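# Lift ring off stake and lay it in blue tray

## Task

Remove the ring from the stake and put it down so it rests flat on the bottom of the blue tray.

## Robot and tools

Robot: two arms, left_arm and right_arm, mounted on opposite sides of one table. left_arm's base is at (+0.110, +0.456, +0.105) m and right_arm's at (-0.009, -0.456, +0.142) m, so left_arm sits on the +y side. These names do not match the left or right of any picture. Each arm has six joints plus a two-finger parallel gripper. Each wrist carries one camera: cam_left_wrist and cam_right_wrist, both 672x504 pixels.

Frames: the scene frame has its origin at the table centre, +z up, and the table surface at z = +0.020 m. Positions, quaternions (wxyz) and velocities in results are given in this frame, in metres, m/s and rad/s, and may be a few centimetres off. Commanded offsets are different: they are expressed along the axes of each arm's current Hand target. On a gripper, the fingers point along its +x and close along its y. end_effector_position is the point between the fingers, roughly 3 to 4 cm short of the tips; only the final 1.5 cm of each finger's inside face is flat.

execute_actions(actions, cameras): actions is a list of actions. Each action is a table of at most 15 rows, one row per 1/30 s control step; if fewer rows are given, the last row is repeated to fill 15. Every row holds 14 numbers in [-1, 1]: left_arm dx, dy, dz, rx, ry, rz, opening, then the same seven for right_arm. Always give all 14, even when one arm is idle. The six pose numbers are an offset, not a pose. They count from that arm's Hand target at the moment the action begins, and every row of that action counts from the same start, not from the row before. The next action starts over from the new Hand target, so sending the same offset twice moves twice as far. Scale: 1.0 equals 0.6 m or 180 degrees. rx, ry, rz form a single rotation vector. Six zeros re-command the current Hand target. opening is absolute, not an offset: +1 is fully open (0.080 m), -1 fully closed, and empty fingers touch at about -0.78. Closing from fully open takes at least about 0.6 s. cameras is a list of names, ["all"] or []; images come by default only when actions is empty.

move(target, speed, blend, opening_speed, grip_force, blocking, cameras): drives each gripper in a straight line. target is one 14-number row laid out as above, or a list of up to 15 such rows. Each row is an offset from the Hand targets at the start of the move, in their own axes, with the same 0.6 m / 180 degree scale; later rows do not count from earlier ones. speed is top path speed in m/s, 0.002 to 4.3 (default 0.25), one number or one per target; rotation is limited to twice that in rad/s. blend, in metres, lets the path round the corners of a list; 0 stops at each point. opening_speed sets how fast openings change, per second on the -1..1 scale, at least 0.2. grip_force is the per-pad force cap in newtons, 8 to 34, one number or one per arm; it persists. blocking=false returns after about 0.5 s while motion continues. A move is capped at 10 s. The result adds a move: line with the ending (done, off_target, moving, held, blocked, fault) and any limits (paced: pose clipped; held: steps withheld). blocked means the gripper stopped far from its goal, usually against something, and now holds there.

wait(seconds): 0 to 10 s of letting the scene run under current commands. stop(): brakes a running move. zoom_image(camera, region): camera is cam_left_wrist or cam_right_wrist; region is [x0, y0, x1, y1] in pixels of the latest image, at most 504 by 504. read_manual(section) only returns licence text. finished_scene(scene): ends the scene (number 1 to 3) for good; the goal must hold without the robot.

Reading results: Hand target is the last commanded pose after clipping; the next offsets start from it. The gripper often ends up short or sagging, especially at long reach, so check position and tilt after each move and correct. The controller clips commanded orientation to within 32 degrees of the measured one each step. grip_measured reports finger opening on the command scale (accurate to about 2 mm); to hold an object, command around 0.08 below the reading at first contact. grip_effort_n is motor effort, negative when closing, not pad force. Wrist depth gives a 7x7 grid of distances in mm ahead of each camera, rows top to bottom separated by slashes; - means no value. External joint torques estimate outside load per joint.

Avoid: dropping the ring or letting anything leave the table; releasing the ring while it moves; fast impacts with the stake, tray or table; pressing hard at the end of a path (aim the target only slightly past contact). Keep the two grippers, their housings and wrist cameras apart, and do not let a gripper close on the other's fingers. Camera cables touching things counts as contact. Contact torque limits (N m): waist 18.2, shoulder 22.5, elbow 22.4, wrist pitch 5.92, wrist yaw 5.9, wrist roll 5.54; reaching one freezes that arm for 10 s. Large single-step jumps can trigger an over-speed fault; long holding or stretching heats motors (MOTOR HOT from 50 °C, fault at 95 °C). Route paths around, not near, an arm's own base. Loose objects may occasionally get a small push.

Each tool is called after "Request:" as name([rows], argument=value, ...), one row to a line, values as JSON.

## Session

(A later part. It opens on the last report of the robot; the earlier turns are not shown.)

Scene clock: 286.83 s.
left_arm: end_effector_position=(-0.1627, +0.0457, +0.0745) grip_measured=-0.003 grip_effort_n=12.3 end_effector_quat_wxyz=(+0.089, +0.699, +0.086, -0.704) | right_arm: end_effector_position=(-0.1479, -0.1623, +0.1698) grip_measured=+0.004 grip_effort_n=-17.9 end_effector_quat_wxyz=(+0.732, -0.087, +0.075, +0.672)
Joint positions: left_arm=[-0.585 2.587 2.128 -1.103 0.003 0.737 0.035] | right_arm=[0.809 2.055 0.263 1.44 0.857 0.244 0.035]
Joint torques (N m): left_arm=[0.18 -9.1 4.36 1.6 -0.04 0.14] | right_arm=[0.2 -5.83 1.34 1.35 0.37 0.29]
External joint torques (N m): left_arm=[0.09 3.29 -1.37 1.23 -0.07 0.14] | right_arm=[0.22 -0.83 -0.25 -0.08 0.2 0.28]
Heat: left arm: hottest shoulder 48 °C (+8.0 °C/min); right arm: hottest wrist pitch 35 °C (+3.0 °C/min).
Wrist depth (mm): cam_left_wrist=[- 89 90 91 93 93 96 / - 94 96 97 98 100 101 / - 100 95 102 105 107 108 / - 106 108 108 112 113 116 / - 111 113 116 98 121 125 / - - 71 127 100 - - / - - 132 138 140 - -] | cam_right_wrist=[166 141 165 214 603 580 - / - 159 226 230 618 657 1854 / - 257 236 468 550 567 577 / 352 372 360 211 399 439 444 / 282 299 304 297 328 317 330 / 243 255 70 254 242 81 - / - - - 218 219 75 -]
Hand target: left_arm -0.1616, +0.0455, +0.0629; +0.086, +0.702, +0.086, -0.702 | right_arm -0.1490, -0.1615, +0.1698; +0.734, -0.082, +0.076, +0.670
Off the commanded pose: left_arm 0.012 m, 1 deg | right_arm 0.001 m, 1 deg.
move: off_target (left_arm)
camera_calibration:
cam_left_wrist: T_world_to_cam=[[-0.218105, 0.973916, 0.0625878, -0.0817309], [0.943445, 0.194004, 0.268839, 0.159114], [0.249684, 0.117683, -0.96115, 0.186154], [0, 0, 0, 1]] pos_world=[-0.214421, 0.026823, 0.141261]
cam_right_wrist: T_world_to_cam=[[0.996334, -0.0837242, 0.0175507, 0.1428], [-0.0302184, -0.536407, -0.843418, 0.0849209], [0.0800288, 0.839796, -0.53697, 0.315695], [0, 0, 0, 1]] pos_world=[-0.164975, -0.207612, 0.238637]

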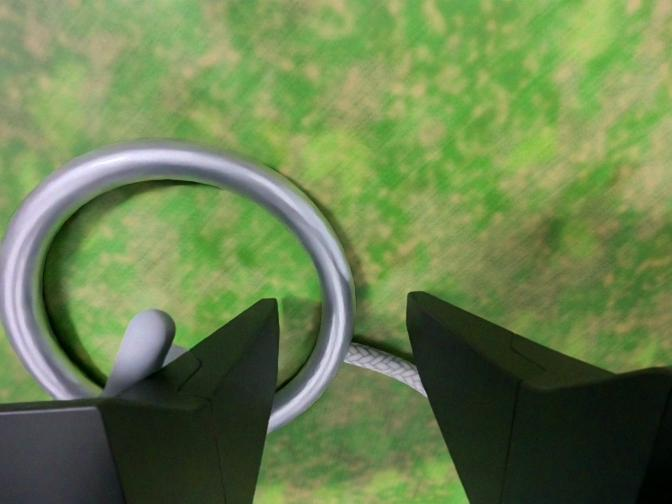

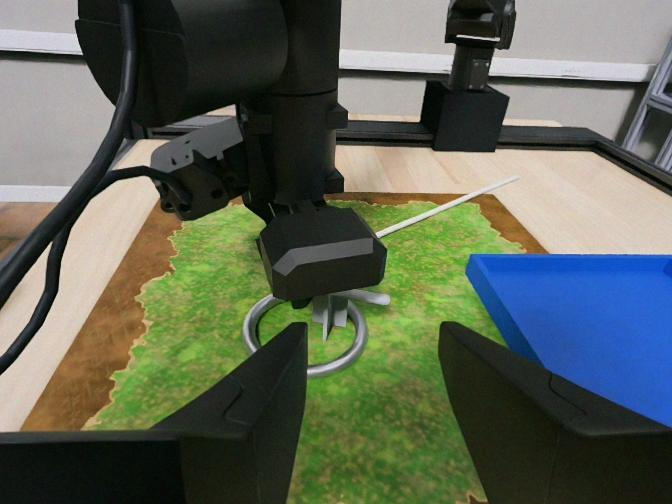

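Request:
move([
  [0.006,0,0,0,0,0,0,0,0,0,0,0,0,0],
  [0.006,0,0,0,0,0,-0.75,0,0,0,0,0,0,0],
], speed=0.04, opening_speed=0.6, cameras=["all"])

Scene clock: 295.00 s.
left_arm: end_effector_position=(-0.1643, +0.0429, +0.0692) grip_measured=-0.616 grip_effort_n=-83.5 end_effector_quat_wxyz=(+0.093, +0.696, +0.082, -0.707) | right_arm: end_effector_position=(-0.1479, -0.1623, +0.1698) grip_measured=+0.004 grip_effort_n=-17.9 end_effector_quat_wxyz=(+0.732, -0.087, +0.075, +0.672)
Joint positions: left_arm=[-0.585 2.596 2.123 -1.076 0.002 0.737 0.007] | right_arm=[0.809 2.055 0.263 1.44 0.857 0.244 0.035]
Joint torques (N m): left_arm=[0.18 -9.5 4.48 0.37 0 0.13] | right_arm=[0.2 -5.83 1.33 1.35 0.38 0.29]
External joint torques (N m): left_arm=[0.19 2.94 -1.26 -0.02 -0.03 0.14] | right_arm=[0.22 -0.79 -0.26 -0.09 0.2 0.29]
Heat: left arm: hottest shoulder 45 °C (+4.0 °C/min); right arm: hottest wrist pitch 35 °C (+2.0 °C/min).
Wrist depth (mm): cam_left_wrist=[- 85 86 87 88 88 91 / - 90 91 92 93 94 96 / - 92 90 97 99 101 102 / 101 100 103 104 106 107 109 / 107 107 109 100 111 115 117 / - - - 107 - - - / - - - 129 - - -] | cam_right_wrist=[- 141 153 211 605 591 - / - 150 225 233 654 635 2055 / - 222 232 465 555 570 582 / 349 369 343 212 399 429 430 / 290 297 302 287 330 - - / 245 254 70 255 241 81 - / - - - 218 220 75 -]
Hand target: left_arm -0.1616, +0.0455, +0.0594; +0.087, +0.702, +0.086, -0.702 | right_arm -0.1490, -0.1615, +0.1698; +0.734, -0.082, +0.076, +0.670
Off the commanded pose: left_arm 0.011 m, 1 deg | right_arm 0.001 m, 1 deg.
move: off_target (left_arm); target 2's new opening was sent with left_arm's hand 0.014 m and 1 deg from that target
camera_calibration:
cam_left_wrist: T_world_to_cam=[[-0.2178, 0.974567, 0.052755, -0.0782845], [0.945087, 0.1971, 0.260696, 0.163306], [0.243668, 0.106638, -0.963978, 0.181456], [0, 0, 0, 1]] pos_world=[-0.215603, 0.0247558, 0.136477]
cam_right_wrist: T_world_to_cam=[[0.996334, -0.0837242, 0.0175507, 0.1428], [-0.0302184, -0.536407, -0.843418, 0.0849209], [0.0800288, 0.839796, -0.53697, 0.315695], [0, 0, 0, 1]] pos_world=[-0.164975, -0.207612, 0.238637]

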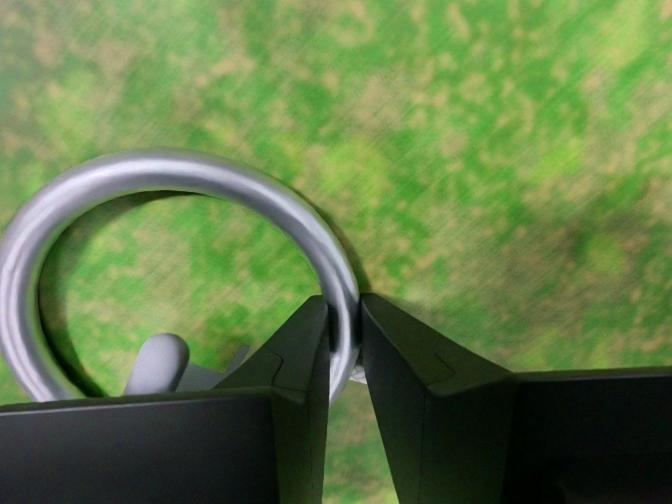

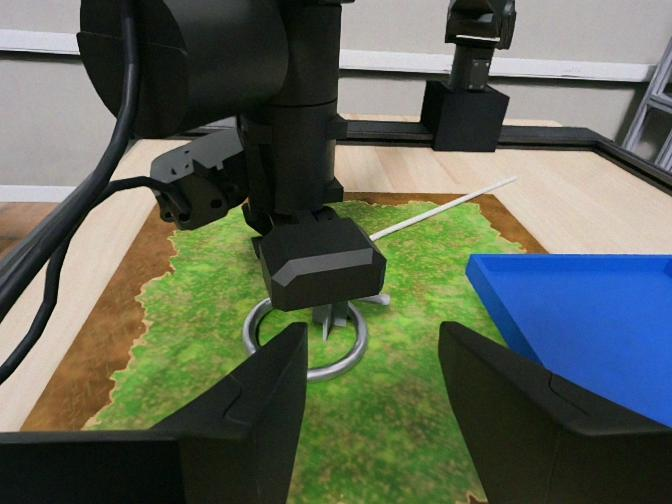

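Request:
move(target=[-0.0897,0.0152,-0.025,0,-0.1438,-0.0845,-0.75,0,0,0,0,0,0,0], speed=0.06, cameras=["all"])

Request:
zoom_image(camera="cam_right_wrist", region=[200, 120, 480, 400])

Scene clock: 312.83 s.
left_arm: end_effector_position=(-0.1456, +0.0400, +0.1070) grip_measured=-0.616 grip_effort_n=-83.5 end_effector_quat_wxyz=(+0.010, +0.514, +0.159, -0.843) | right_arm: end_effector_position=(-0.1479, -0.1623, +0.1698) grip_measured=+0.004 grip_effort_n=-17.9 end_effector_quat_wxyz=(+0.732, -0.087, +0.075, +0.672)
Joint positions: left_arm=[-0.398 2.478 1.974 -1.011 0.514 0.908 0.007] | right_arm=[0.809 2.055 0.263 1.44 0.857 0.244 0.035]
Joint torques (N m): left_arm=[0.44 -12.75 4.25 0.18 0.69 0.2] | right_arm=[0.2 -5.86 1.32 1.35 0.36 0.29]
External joint torques (N m): left_arm=[0.44 -0.88 -1.47 -0.24 0.34 0.18] | right_arm=[0.2 -0.82 -0.29 -0.09 0.2 0.28]
Heat: left arm: hottest shoulder 46 °C (+1.0 °C/min); right arm: hottest wrist pitch 35 °C (+1.0 °C/min).
Wrist depth (mm): cam_left_wrist=[132 137 148 160 175 193 213 / 130 136 147 158 172 188 209 / - 88 91 157 169 185 205 / 127 132 142 157 167 183 201 / 126 127 140 101 165 178 197 / - - - 106 - - - / - - - 147 - - -] | cam_right_wrist=[- 520 1839 220 124 117 2327 / - - 196 203 133 677 2172 / 2748 506 482 227 489 573 586 / 367 356 378 233 210 416 448 / 292 301 88 286 319 312 - / 236 80 70 256 242 81 - / - - - 217 220 75 -]
Hand target: left_arm -0.1448, +0.0402, +0.1132; -0.011, -0.510, -0.156, +0.846 | right_arm -0.1490, -0.1615, +0.1698; +0.733, -0.082, +0.076, +0.670
Off the commanded pose: left_arm 0.006 m, 1 deg | right_arm 0.001 m, 1 deg.
move: done
camera_calibration:
cam_left_wrist: T_world_to_cam=[[-0.126695, 0.944212, 0.303994, -0.0857485], [0.966759, 0.186153, -0.175283, 0.186548], [-0.222093, 0.271681, -0.93641, 0.136304], [0, 0, 0, 1]] pos_world=[-0.160939, 0.00920697, 0.186402]
cam_right_wrist: T_world_to_cam=[[0.996334, -0.0837242, 0.0175507, 0.1428], [-0.0302184, -0.536407, -0.843418, 0.0849209], [0.0800288, 0.839796, -0.53697, 0.315695], [0, 0, 0, 1]] pos_world=[-0.164975, -0.207612, 0.238637]

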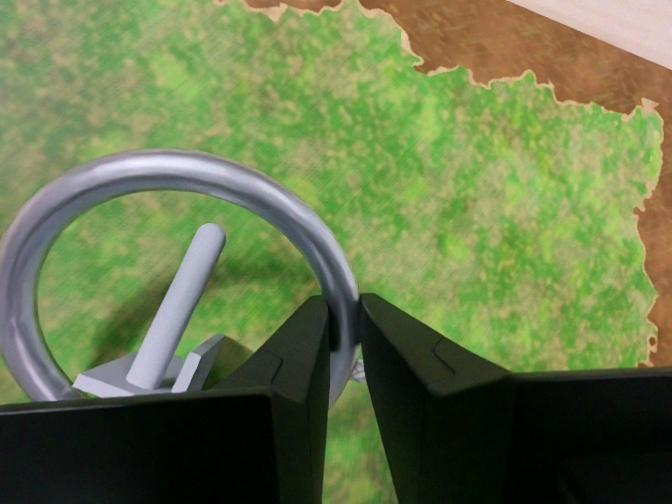

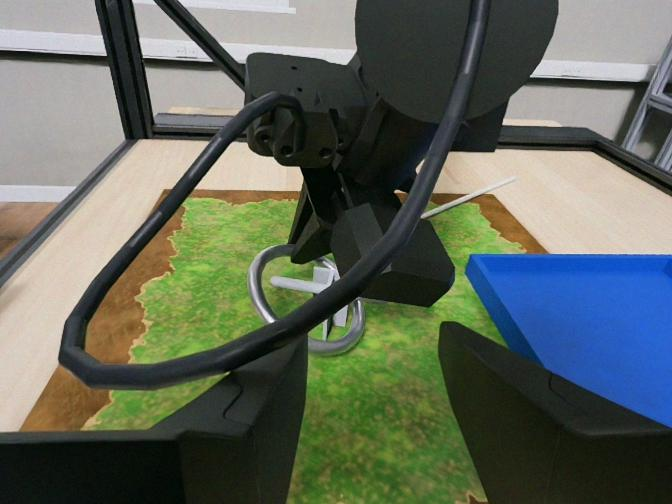

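Scaled by 1.800 from the camera's 672x504 image, which has a finer 960x720 frame.

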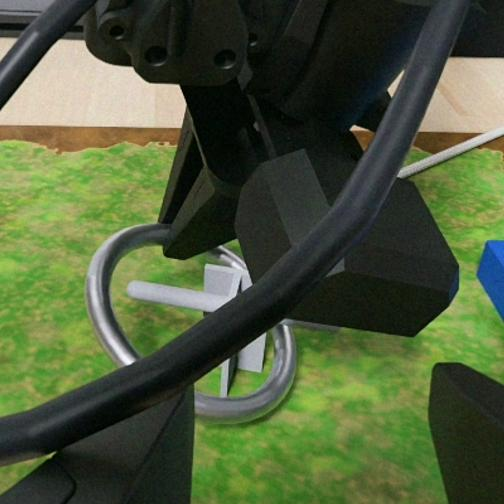

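Request:
move([
  [0,0,0,0,0,0,-0.75,-0.033,-0.2,0.083,0,0,0,0],
  [-0.0115,-0.0034,0.0057,0,0,0,-0.75,-0.033,-0.2,0.083,0,0,0,0],
], speed=[0.15,0.05], cameras=["all"])

Scene clock: 322.37 s.
left_arm: end_effector_position=(-0.1442, +0.0434, +0.1116) grip_measured=-0.616 grip_effort_n=-83.5 end_effector_quat_wxyz=(+0.008, +0.516, +0.165, -0.841) | right_arm: end_effector_position=(-0.0318, -0.1781, +0.2255) grip_measured=+0.004 grip_effort_n=-17.4 end_effector_quat_wxyz=(+0.737, -0.095, +0.092, +0.662)
Joint positions: left_arm=[-0.398 2.467 1.974 -1.034 0.514 0.908 0.007] | right_arm=[0.29 1.255 0.012 0.959 0.375 0.089 0.035]
Joint torques (N m): left_arm=[0.38 -12.58 5.78 0.1 0.7 0.19] | right_arm=[-0.36 -4.02 2.83 1.33 -0.19 -0.22]
External joint torques (N m): left_arm=[0.37 -0.72 0.08 -0.28 0.35 0.17] | right_arm=[-0.35 -1.82 -1.65 -0.31 -0.25 -0.23]
Heat: left arm: hottest shoulder 51 °C (+4.0 °C/min); right arm: hottest wrist pitch 36 °C (+2.0 °C/min). Fold the left arm in close to its base, or ease its load, before you think long.
Wrist depth (mm): cam_left_wrist=[135 141 153 165 181 200 222 / 134 140 150 164 179 196 218 / - 87 91 161 176 193 214 / 131 134 146 162 173 189 212 / 129 132 144 100 171 188 208 / - 90 - 106 - - - / - - - 152 - - -] | cam_right_wrist=[- 163 171 555 589 1901 1949 / - 141 195 655 724 2327 1949 / - 149 249 603 616 592 2073 / 425 263 436 469 476 479 481 / 349 237 246 353 372 370 385 / 304 286 70 306 - 81 330 / - - - 267 - 75 -]
Hand target: left_arm -0.1447, +0.0404, +0.1211; -0.011, -0.510, -0.156, +0.846 | right_arm -0.0312, -0.1802, +0.2249; +0.734, -0.082, +0.076, +0.670
Off the commanded pose: left_arm 0.010 m, 1 deg | right_arm 0.002 m, 3 deg.
MOTOR HOT: joint 2 (shoulder) of the left arm reports 51 °C; the controller stops that arm at 95 °C. To cool a motor, set the load down, stop pushing, or move to a pose that needs little force.
joint sent to its limit (right arm) — joint 3 (elbow), lower limit, where the elbow is as bent as it goes. The joint targets still meet the commanded pose.
move: off_target (left_arm, right_arm)
camera_calibration:
cam_left_wrist: T_world_to_cam=[[-0.128118, 0.940454, 0.314851, -0.0914707], [0.967558, 0.18823, -0.168525, 0.18469], [-0.217754, 0.283046, -0.93406, 0.13989], [0, 0, 0, 1]] pos_world=[-0.159955, 0.0116645, 0.19059]
cam_right_wrist: T_world_to_cam=[[0.994342, -0.105889, 0.00851076, 0.022866], [-0.0531633, -0.565384, -0.823113, 0.11652], [0.0919702, 0.818003, -0.567814, 0.35306], [0, 0, 0, 1]] pos_world=[-0.049013, -0.220504, 0.296187]

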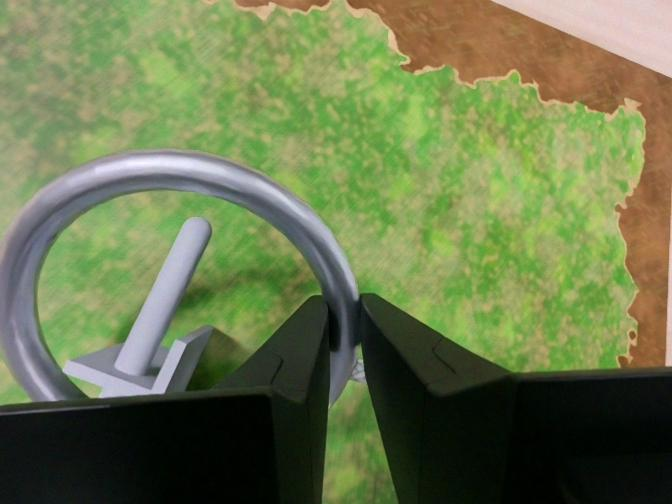

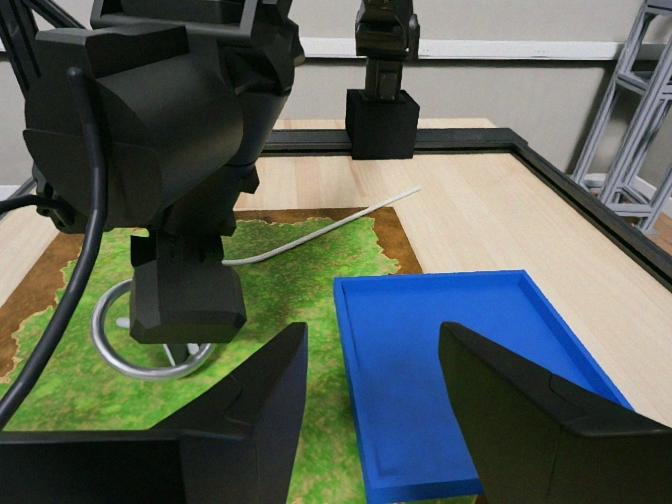

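Request:
move(target=[-0.0377,0.0323,-0.049,0,0,0,-0.75,0,0,0,0,0,0,0], speed=0.06, cameras=["all"])

Scene clock: 328.17 s.
left_arm: end_effector_position=(-0.1032, +0.0305, +0.1158) grip_measured=-0.616 grip_effort_n=-83.5 end_effector_quat_wxyz=(+0.009, +0.515, +0.166, -0.841) | right_arm: end_effector_position=(-0.0319, -0.1781, +0.2254) grip_measured=+0.004 grip_effort_n=-17.9 end_effector_quat_wxyz=(+0.737, -0.095, +0.092, +0.662)
Joint positions: left_arm=[-0.306 2.467 1.99 -1.101 0.518 1.009 0.007] | right_arm=[0.29 1.255 0.012 0.958 0.375 0.089 0.035]
Joint torques (N m): left_arm=[0.09 -11.52 6.6 -0.01 0.69 0.21] | right_arm=[-0.35 -4.05 2.82 1.33 -0.19 -0.22]
External joint torques (N m): left_arm=[0.07 0.23 0.94 -0.34 0.34 0.19] | right_arm=[-0.35 -1.88 -1.66 -0.3 -0.25 -0.22]
Heat: left arm: hottest shoulder 52 °C (+4.1 °C/min); right arm: hottest wrist pitch 37 °C (+3.0 °C/min). Fold the left arm in close to its base, or ease its load, before you think long.
Wrist depth (mm): cam_left_wrist=[139 146 157 171 187 208 229 / 138 144 152 168 185 204 226 / - 88 90 166 181 199 221 / 135 140 127 167 179 196 218 / 133 136 148 100 177 194 214 / - 137 - 106 - - - / - - - 80 - - -] | cam_right_wrist=[1796 1728 - 165 623 2092 1606 / - 576 128 199 589 - 1854 / 551 195 138 540 616 591 2036 / 427 430 158 464 470 476 461 / 362 339 211 352 - 368 385 / 306 316 70 305 - 81 331 / - - - 263 - 75 -]
Hand target: left_arm -0.1052, +0.0268, +0.1231; -0.011, -0.510, -0.156, +0.846 | right_arm -0.0312, -0.1802, +0.2248; +0.733, -0.082, +0.076, +0.670
Off the commanded pose: left_arm 0.008 m, 1 deg | right_arm 0.002 m, 3 deg.
MOTOR HOT: still on. Joint 2 (shoulder) of the left arm reports 52 °C.
joint sent to its limit (right arm) — joint 3 (elbow), lower limit, where the elbow is as bent as it goes. The joint targets still meet the commanded pose.
move: off_target (right_arm)
camera_calibration:
cam_left_wrist: T_world_to_cam=[[-0.130607, 0.939878, 0.31555, -0.0757035], [0.966646, 0.191445, -0.170128, 0.148085], [-0.22031, 0.282805, -0.933533, 0.156083], [0, 0, 0, 1]] pos_world=[-0.118647, -0.00133935, 0.194791]
cam_right_wrist: T_world_to_cam=[[0.99438, -0.105523, 0.00855677, 0.0229363], [-0.0529528, -0.565719, -0.822896, 0.11639], [0.0916753, 0.817818, -0.568128, 0.353098], [0, 0, 0, 1]] pos_world=[-0.0490145, -0.220505, 0.296186]

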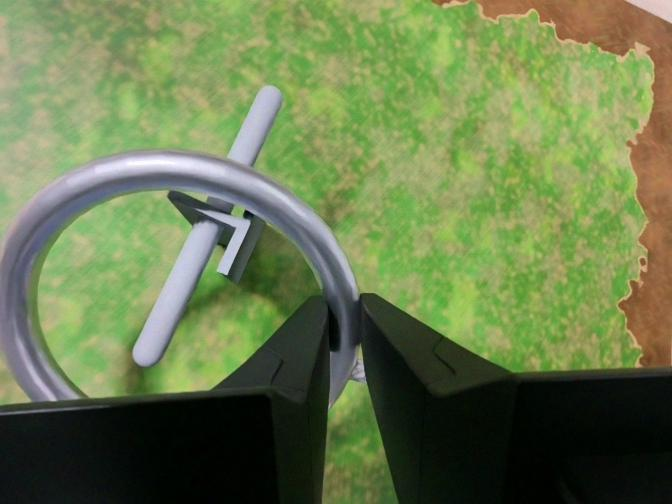

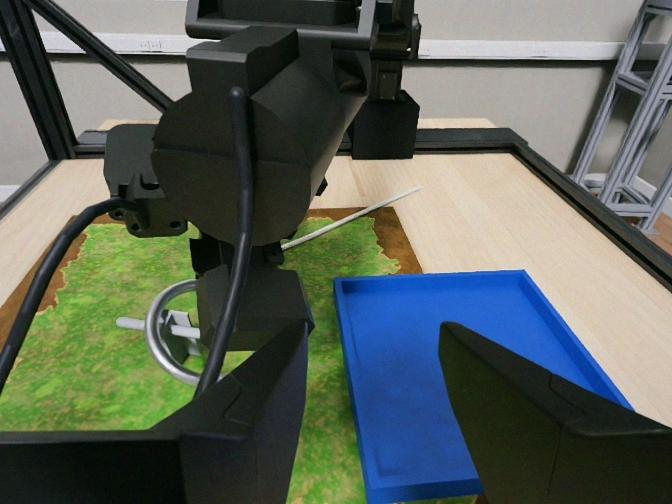

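Request:
move(target=[-0.1155,-0.0337,0.0575,0,0,0,-0.75,0,0,0,0,0,0,0], speed=0.1, cameras=["all"])

Scene clock: 335.67 s.
left_arm: end_effector_position=(-0.1037, +0.0290, +0.1955) grip_measured=-0.616 grip_effort_n=-83.5 end_effector_quat_wxyz=(+0.009, +0.515, +0.166, -0.841) | right_arm: end_effector_position=(-0.0319, -0.1781, +0.2254) grip_measured=+0.004 grip_effort_n=-17.9 end_effector_quat_wxyz=(+0.737, -0.095, +0.092, +0.662)
Joint positions: left_arm=[-0.306 2.438 2.256 -1.396 0.518 1.009 0.007] | right_arm=[0.29 1.255 0.012 0.958 0.375 0.089 0.035]
Joint torques (N m): left_arm=[0.11 -11.57 6.81 -0.01 0.68 0.21] | right_arm=[-0.36 -4.07 2.82 1.34 -0.19 -0.22]
External joint torques (N m): left_arm=[0.1 0.06 1.08 -0.33 0.33 0.19] | right_arm=[-0.34 -1.88 -1.64 -0.29 -0.26 -0.22]
Heat: left arm: hottest shoulder 53 °C (+5.0 °C/min); right arm: hottest wrist pitch 38 °C (+3.0 °C/min). Fold the left arm in close to its base, or ease its load, before you think long.
Wrist depth (mm): cam_left_wrist=[209 220 238 258 283 313 350 / 207 219 236 256 280 309 343 / - 88 91 252 276 302 337 / 203 213 193 252 269 297 331 / 201 209 225 100 267 293 325 / - - - 80 - - - / - - - - - - -] | cam_right_wrist=[154 151 182 560 1854 1796 1901 / - 240 206 809 659 2193 1901 / 588 172 172 607 615 600 2073 / 430 434 422 444 471 476 462 / 364 340 367 368 - 368 388 / 307 317 70 306 91 81 329 / - - - 264 - 75 -]
Hand target: left_arm -0.1051, +0.0267, +0.2030; -0.011, -0.510, -0.156, +0.846 | right_arm -0.0312, -0.1802, +0.2248; +0.733, -0.082, +0.076, +0.670
Off the commanded pose: left_arm 0.008 m, 1 deg | right_arm 0.002 m, 3 deg.
MOTOR HOT: still on. Joint 2 (shoulder) of the left arm reports 53 °C.
joint sent to its limit (right arm) — joint 3 (elbow), lower limit, where the elbow is as bent as it goes. The joint targets still meet the commanded pose.
move: off_target (right_arm)
camera_calibration:
cam_left_wrist: T_world_to_cam=[[-0.130576, 0.939616, 0.316341, -0.099607], [0.96663, 0.191586, -0.170063, 0.162495], [-0.220401, 0.283578, -0.933278, 0.230635], [0, 0, 0, 1]] pos_world=[-0.119247, -0.00294224, 0.27439]
cam_right_wrist: T_world_to_cam=[[0.99438, -0.105523, 0.00855677, 0.0229363], [-0.0529528, -0.565719, -0.822896, 0.11639], [0.0916753, 0.817818, -0.568128, 0.353098], [0, 0, 0, 1]] pos_world=[-0.0490145, -0.220505, 0.296186]

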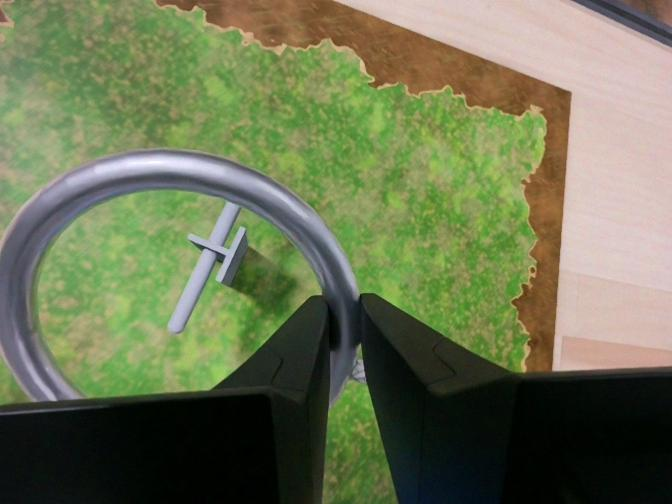

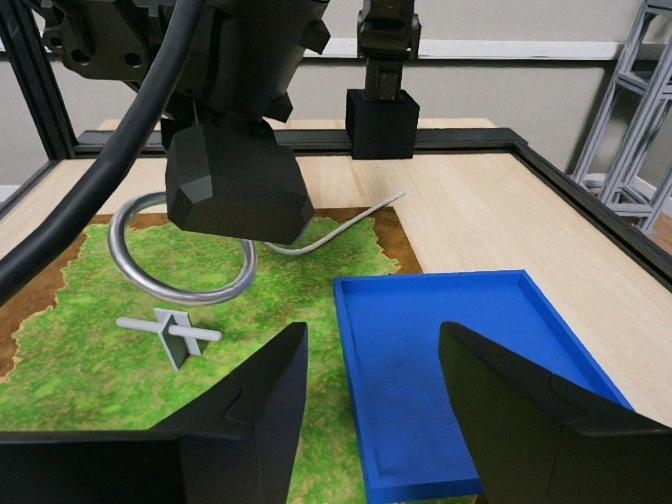

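Request:
move([
  [0,0,0,0,0,0,-0.75,0,0.2,0.05,0,0,0,0],
  [-0.118,0.0608,-0.2903,0,0.1438,0.0845,-0.75,0,0.2,0.05,0,0,0,0],
], speed=0.2, cameras=["all"])

Scene clock: 348.07 s.
left_arm: end_effector_position=(+0.0846, +0.0291, +0.1758) grip_measured=-0.616 grip_effort_n=-83.5 end_effector_quat_wxyz=(+0.084, +0.701, +0.092, -0.702) | right_arm: end_effector_position=(-0.1485, -0.1647, +0.2495) grip_measured=+0.004 grip_effort_n=-17.4 end_effector_quat_wxyz=(+0.732, -0.088, +0.075, +0.671)
Joint positions: left_arm=[-0.057 2.217 1.875 -1.24 0.003 1.262 0.007] | right_arm=[0.82 1.473 0.312 0.801 0.867 0.249 0.035]
Joint torques (N m): left_arm=[-0.03 -11.35 4.31 0.37 -0.03 0.15] | right_arm=[0.2 -4.63 4.89 1.15 0.38 0.28]
External joint torques (N m): left_arm=[-0.19 -0.94 -1.43 0.06 -0.07 0.15] | right_arm=[0.18 -0.78 0.31 -0.27 0.21 0.28]
Heat: left arm: hottest shoulder 54 °C (+7.1 °C/min); right arm: hottest wrist pitch 38 °C (+3.0 °C/min). Fold the left arm in close to its base, or ease its load, before you think long.
Wrist depth (mm): cam_left_wrist=[170 171 175 175 174 191 196 / 179 181 184 189 193 203 205 / - 88 90 199 206 218 222 / - 205 211 - 226 232 239 / 211 218 222 101 238 251 257 / - - - 80 - - - / - - - - - - -] | cam_right_wrist=[1854 582 - - - 563 2214 / - - - 2214 644 641 244 / - 615 663 687 687 677 230 / 1933 496 510 526 537 552 309 / 399 398 422 419 440 435 458 / 333 345 70 334 326 81 - / - - - 294 291 75 -]
Hand target: left_arm +0.0849, +0.0300, +0.1800; +0.087, +0.702, +0.087, -0.702 | right_arm -0.1507, -0.1630, +0.2520; +0.734, -0.082, +0.076, +0.670
Off the commanded pose: left_arm 0.004 m, 1 deg | right_arm 0.004 m, 1 deg.
MOTOR HOT: still on. Joint 2 (shoulder) of the left arm reports 54 °C.
move: done
camera_calibration:
cam_left_wrist: T_world_to_cam=[[-0.22104, 0.972188, 0.0774021, -0.0202278], [0.94169, 0.192111, 0.276249, -0.0993229], [0.253697, 0.133951, -0.957964, 0.222288], [0, 0, 0, 1]] pos_world=[0.0326664, 0.00897063, 0.241948]
cam_right_wrist: T_world_to_cam=[[0.996293, -0.083571, 0.0203883, 0.14112], [-0.027933, -0.538466, -0.842184, 0.15051], [0.0813605, 0.838493, -0.538805, 0.361071], [0, 0, 0, 1]] pos_world=[-0.165769, -0.209918, 0.318427]

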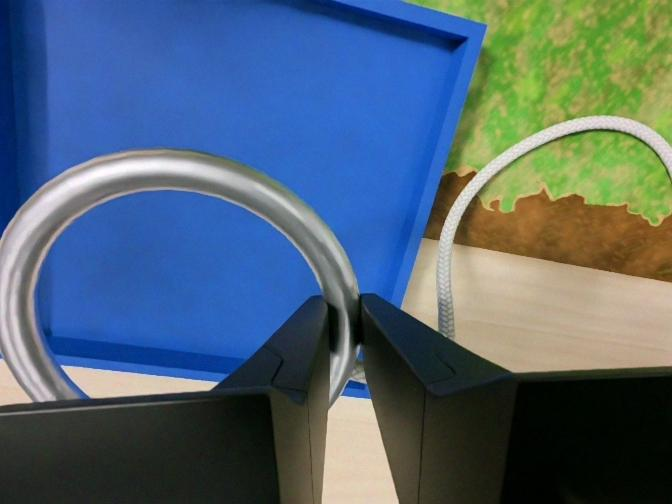

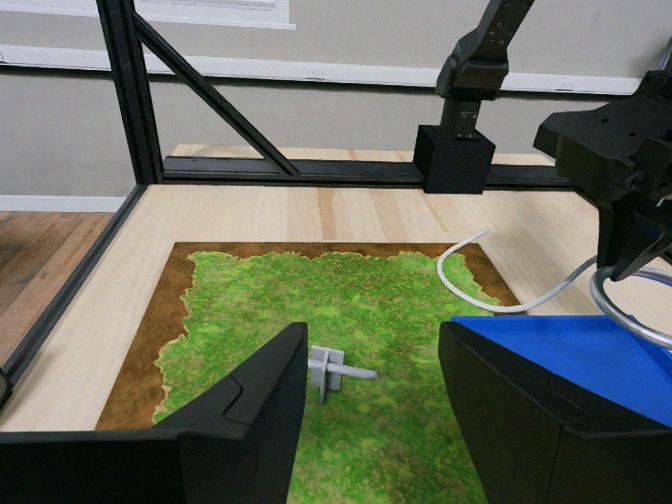

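Request:
move(target=[0.1417,0.0057,0.0187,0,0,0,-0.75,0,0,0,0,0,0,0], speed=0.12, cameras=["cam_left_wrist"])

Scene clock: 359.97 s.
left_arm: end_effector_position=(+0.0756, +0.0223, +0.0986) grip_measured=-0.616 grip_effort_n=-83.5 end_effector_quat_wxyz=(+0.089, +0.700, +0.084, -0.703) | right_arm: end_effector_position=(-0.1485, -0.1647, +0.2495) grip_measured=+0.004 grip_effort_n=-17.9 end_effector_quat_wxyz=(+0.732, -0.088, +0.075, +0.671)
Joint positions: left_arm=[-0.077 2.305 1.709 -0.967 0.002 1.247 0.007] | right_arm=[0.82 1.473 0.312 0.801 0.867 0.249 0.035]
Joint torques (N m): left_arm=[-0.21 -9.33 4.27 0.4 -0.01 -0.11] | right_arm=[0.19 -4.62 4.89 1.16 0.38 0.29]
External joint torques (N m): left_arm=[-0.14 1.48 -1.28 0.06 -0.06 -0.11] | right_arm=[0.19 -0.75 0.31 -0.27 0.21 0.28]
Heat: left arm: hottest shoulder 50 °C (+5.0 °C/min); right arm: hottest wrist pitch 38 °C (+3.0 °C/min). Fold the left arm in close to its base, or ease its load, before you think long.
Wrist depth (mm): cam_left_wrist=[- 106 108 109 110 113 118 / - 111 115 116 116 118 127 / - 87 90 122 126 124 135 / - 126 129 132 135 135 145 / 133 135 136 100 140 152 157 / - 142 - 106 - - - / - - - 160 - - -] | cam_right_wrist=[1728 585 1702 2001 - 544 - / 2281 - - 2092 667 2401 283 / 2236 627 654 669 667 724 263 / 1966 503 508 523 540 290 269 / 393 400 425 420 446 354 261 / 331 345 70 332 329 81 - / - - - 295 289 75 -]
Hand target: left_arm +0.0747, +0.0240, +0.0950; +0.086, +0.702, +0.086, -0.702 | right_arm -0.1507, -0.1630, +0.2520; +0.734, -0.082, +0.076, +0.670
Off the commanded pose: left_arm 0.004 m, 0 deg | right_arm 0.004 m, 1 deg.
MOTOR HOT: still on. Joint 2 (shoulder) of the left arm reports 50 °C.
move: done
camera_calibration:
cam_left_wrist: T_world_to_cam=[[-0.215806, 0.974612, 0.059662, -0.00833161], [0.942831, 0.192097, 0.27234, -0.0678008], [0.253965, 0.115024, -0.96035, 0.152226], [0, 0, 0, 1]] pos_world=[0.0234665, 0.00363478, 0.165152]
Images, in order (width x height): cam_left_wrist 672x504.

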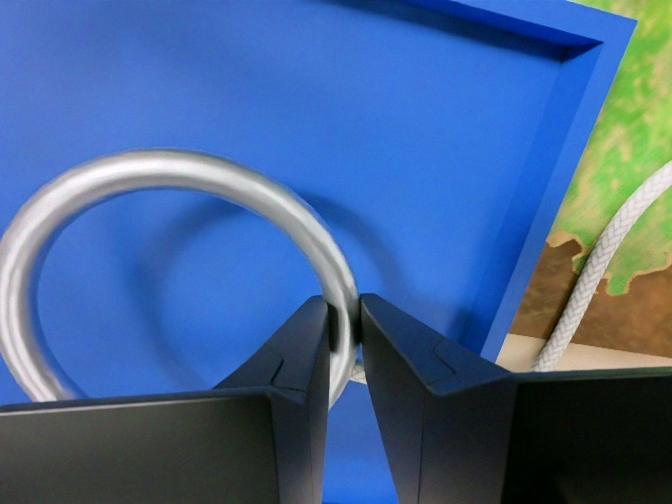

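Request:
move(target=[0.034,0.002,0,0,0,0,-0.75,0,0,0,0,0,0,0], speed=0.06, cameras=["cam_left_wrist"])

Scene clock: 364.50 s.
left_arm: end_effector_position=(+0.0754, +0.0204, +0.0792) grip_measured=-0.616 grip_effort_n=-83.5 end_effector_quat_wxyz=(+0.090, +0.700, +0.083, -0.703) | right_arm: end_effector_position=(-0.1485, -0.1647, +0.2495) grip_measured=+0.004 grip_effort_n=-17.9 end_effector_quat_wxyz=(+0.732, -0.088, +0.075, +0.671)
Joint positions: left_arm=[-0.077 2.339 1.687 -0.908 0.002 1.247 0.007] | right_arm=[0.82 1.473 0.312 0.801 0.867 0.249 0.035]
Joint torques (N m): left_arm=[-0.1 -9.11 4.04 0.42 -0.01 -0.08] | right_arm=[0.2 -4.63 4.89 1.15 0.38 0.28]
External joint torques (N m): left_arm=[-0.13 1.61 -1.28 0.1 -0.05 -0.08] | right_arm=[0.21 -0.75 0.32 -0.27 0.2 0.28]
Heat: left arm: hottest shoulder 49 °C (+4.0 °C/min); right arm: hottest wrist pitch 38 °C (+3.0 °C/min). Fold the left arm in close to its base, or ease its load, before you think long.
Wrist depth (mm): cam_left_wrist=[- 89 90 92 92 95 88 / - 94 97 97 99 100 95 / - 97 90 103 105 107 113 / - 105 109 109 113 113 122 / 113 114 115 100 120 118 132 / - 120 - 107 - - - / - - - 135 - - -] | cam_right_wrist=[1618 - 1796 1825 2036 518 - / - - - 1641 652 - 233 / - 655 659 673 654 715 258 / 1966 501 513 527 544 360 276 / 409 399 425 415 442 281 285 / 333 345 70 335 324 83 262 / - - - 295 292 75 -]
Hand target: left_arm +0.0750, +0.0229, +0.0745; +0.086, +0.702, +0.087, -0.702 | right_arm -0.1507, -0.1630, +0.2520; +0.734, -0.082, +0.076, +0.670
Off the commanded pose: left_arm 0.005 m, 1 deg | right_arm 0.004 m, 1 deg.
MOTOR HOT: still on. Joint 2 (shoulder) of the left arm reports 49 °C.
move: done
camera_calibration:
cam_left_wrist: T_world_to_cam=[[-0.215778, 0.97477, 0.0571164, -0.0051819], [0.942893, 0.192806, 0.271623, -0.0620243], [0.253758, 0.112465, -0.960707, 0.133974], [0, 0, 0, 1]] pos_world=[0.0233671, 0.0019424, 0.145853]
Images, in order (width x height): cam_left_wrist 672x504.

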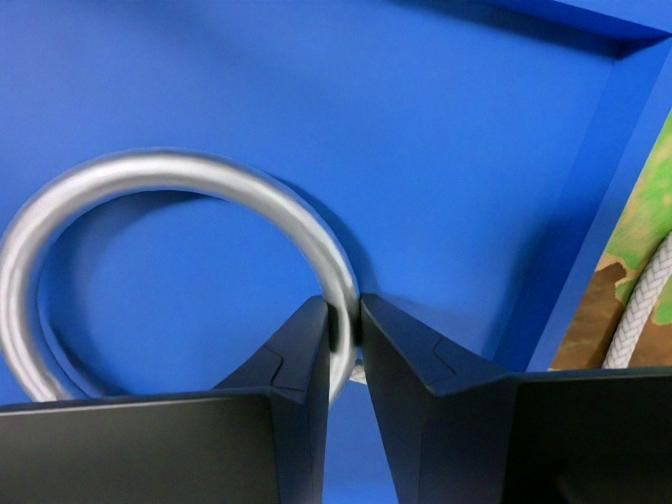

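Request:
move(target=[0.008,0,0,0,0,0,-0.75,0,0,0,0,0,0,0], speed=0.03, cameras=["cam_left_wrist"])

Scene clock: 369.00 s.
left_arm: end_effector_position=(+0.0754, +0.0199, +0.0750) grip_measured=-0.616 grip_effort_n=-83.5 end_effector_quat_wxyz=(+0.090, +0.700, +0.082, -0.704) | right_arm: end_effector_position=(-0.1485, -0.1647, +0.2495) grip_measured=+0.004 grip_effort_n=-17.9 end_effector_quat_wxyz=(+0.732, -0.088, +0.075, +0.671)
Joint positions: left_arm=[-0.077 2.346 1.681 -0.893 0.002 1.247 0.007] | right_arm=[0.82 1.473 0.312 0.801 0.867 0.249 0.035]
Joint torques (N m): left_arm=[-0.12 -9.02 3.95 0.41 -0.01 -0.08] | right_arm=[0.2 -4.63 4.88 1.15 0.38 0.29]
External joint torques (N m): left_arm=[-0.23 1.79 -1.39 0.08 -0.06 -0.08] | right_arm=[0.2 -0.72 0.25 -0.29 0.21 0.29]
Heat: left arm: hottest shoulder 48 °C (+3.0 °C/min); right arm: hottest wrist pitch 38 °C (+3.0 °C/min). Fold the left arm in close to its base, or ease its load, before you think long.
Wrist depth (mm): cam_left_wrist=[- 87 86 88 - 91 88 / - 91 92 93 95 96 95 / - 97 89 99 101 103 99 / - 101 105 105 108 110 118 / 108 110 110 100 115 115 126 / - 115 - 107 - - - / - - - 129 - - -] | cam_right_wrist=[1796 555 1901 1869 2112 542 239 / 2172 - 2112 - 675 2092 243 / 1966 608 663 675 685 708 257 / 1933 497 508 526 542 369 279 / 410 401 424 420 445 284 291 / 332 345 70 333 327 83 263 / - - - 294 291 75 -]
Hand target: left_arm +0.0750, +0.0228, +0.0697; +0.086, +0.702, +0.086, -0.702 | right_arm -0.1507, -0.1630, +0.2520; +0.734, -0.082, +0.076, +0.670
Off the commanded pose: left_arm 0.006 m, 1 deg | right_arm 0.004 m, 1 deg.
MOTOR HOT: still on. Joint 2 (shoulder) of the left arm reports 48 °C.
move: done
camera_calibration:
cam_left_wrist: T_world_to_cam=[[-0.215735, 0.974885, 0.0553047, -0.00430193], [0.942958, 0.193293, 0.271049, -0.0607292], [0.253552, 0.110625, -0.960975, 0.13003], [0, 0, 0, 1]] pos_world=[0.0233677, 0.00154791, 0.141654]
Images, in order (width x height): cam_left_wrist 672x504.

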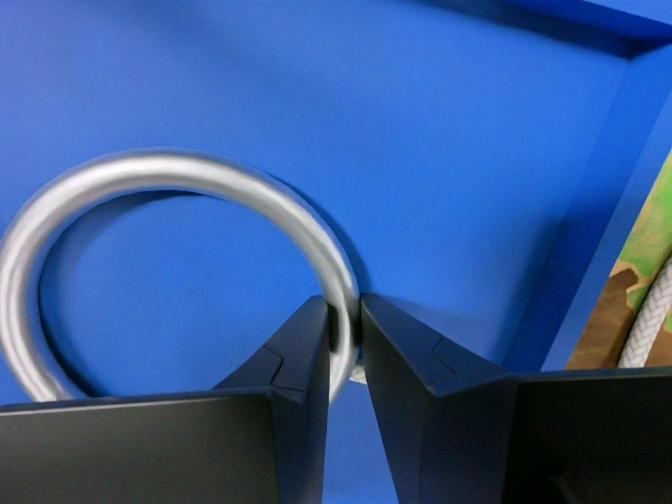

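Request:
move([
  [0.006,0,0,0,0,0,-0.75,0,0,0,0,0,0,0],
  [0.006,0,0,0,0,0,-0.2,0,0,0,0,0,0,0],
  [-0.15,0,0,0,0,0,-0.2,0,0,0,0,0,0,0],
], speed=[0.03,0.1,0.12], opening_speed=0.5, cameras=["cam_left_wrist"])

Scene clock: 377.43 s.
left_arm: end_effector_position=(+0.0758, +0.0252, +0.1553) grip_measured=-0.203 grip_effort_n=12.3 end_effector_quat_wxyz=(+0.082, +0.702, +0.091, -0.702) | right_arm: end_effector_position=(-0.1485, -0.1647, +0.2495) grip_measured=+0.004 grip_effort_n=-17.9 end_effector_quat_wxyz=(+0.732, -0.088, +0.075, +0.671)
Joint positions: left_arm=[-0.077 2.25 1.848 -1.181 0.002 1.247 0.026] | right_arm=[0.82 1.473 0.312 0.801 0.867 0.249 0.035]
Joint torques (N m): left_arm=[-0.12 -10.29 6.23 -0.08 0.01 -0.07] | right_arm=[0.19 -4.62 4.89 1.16 0.38 0.29]
External joint torques (N m): left_arm=[-0.11 0.32 0.53 -0.38 -0.04 -0.07] | right_arm=[0.18 -0.73 0.28 -0.28 0.21 0.29]
Heat: left arm: hottest shoulder 47 °C (-2.0 °C/min); right arm: hottest wrist pitch 38 °C (+3.0 °C/min).
Wrist depth (mm): cam_left_wrist=[154 154 156 160 164 171 176 / - 162 163 169 171 183 185 / 167 169 177 180 184 194 200 / - 183 189 190 196 208 214 / - 196 187 203 109 225 234 / - - 72 220 - - - / - - - 251 71 - -] | cam_right_wrist=[1665 558 - - - 522 - / - - 579 - 654 - 246 / - 663 659 685 681 326 235 / 1885 498 513 527 539 547 294 / 397 405 426 417 439 449 426 / 335 344 70 333 327 83 - / - - - 294 292 75 -]
Hand target: left_arm +0.0751, +0.0228, +0.1598; +0.086, +0.702, +0.086, -0.702 | right_arm -0.1507, -0.1630, +0.2520; +0.734, -0.082, +0.076, +0.670
Off the commanded pose: left_arm 0.005 m, 1 deg | right_arm 0.004 m, 1 deg.
MOTOR HOT: cleared for the motors of the left arm.
move: done
camera_calibration:
cam_left_wrist: T_world_to_cam=[[-0.215917, 0.973218, 0.0789105, -0.0173962], [0.942306, 0.18652, 0.277976, -0.0847898], [0.255812, 0.134377, -0.957341, 0.205153], [0, 0, 0, 1]] pos_world=[0.023661, 0.00517732, 0.221344]
Images, in order (width x height): cam_left_wrist 672x504.

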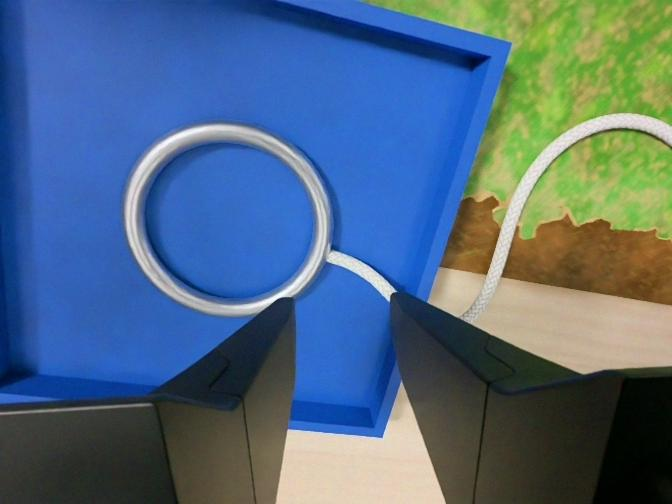

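Request:
finished_scene(scene=1)

The scene is finished: the task was done.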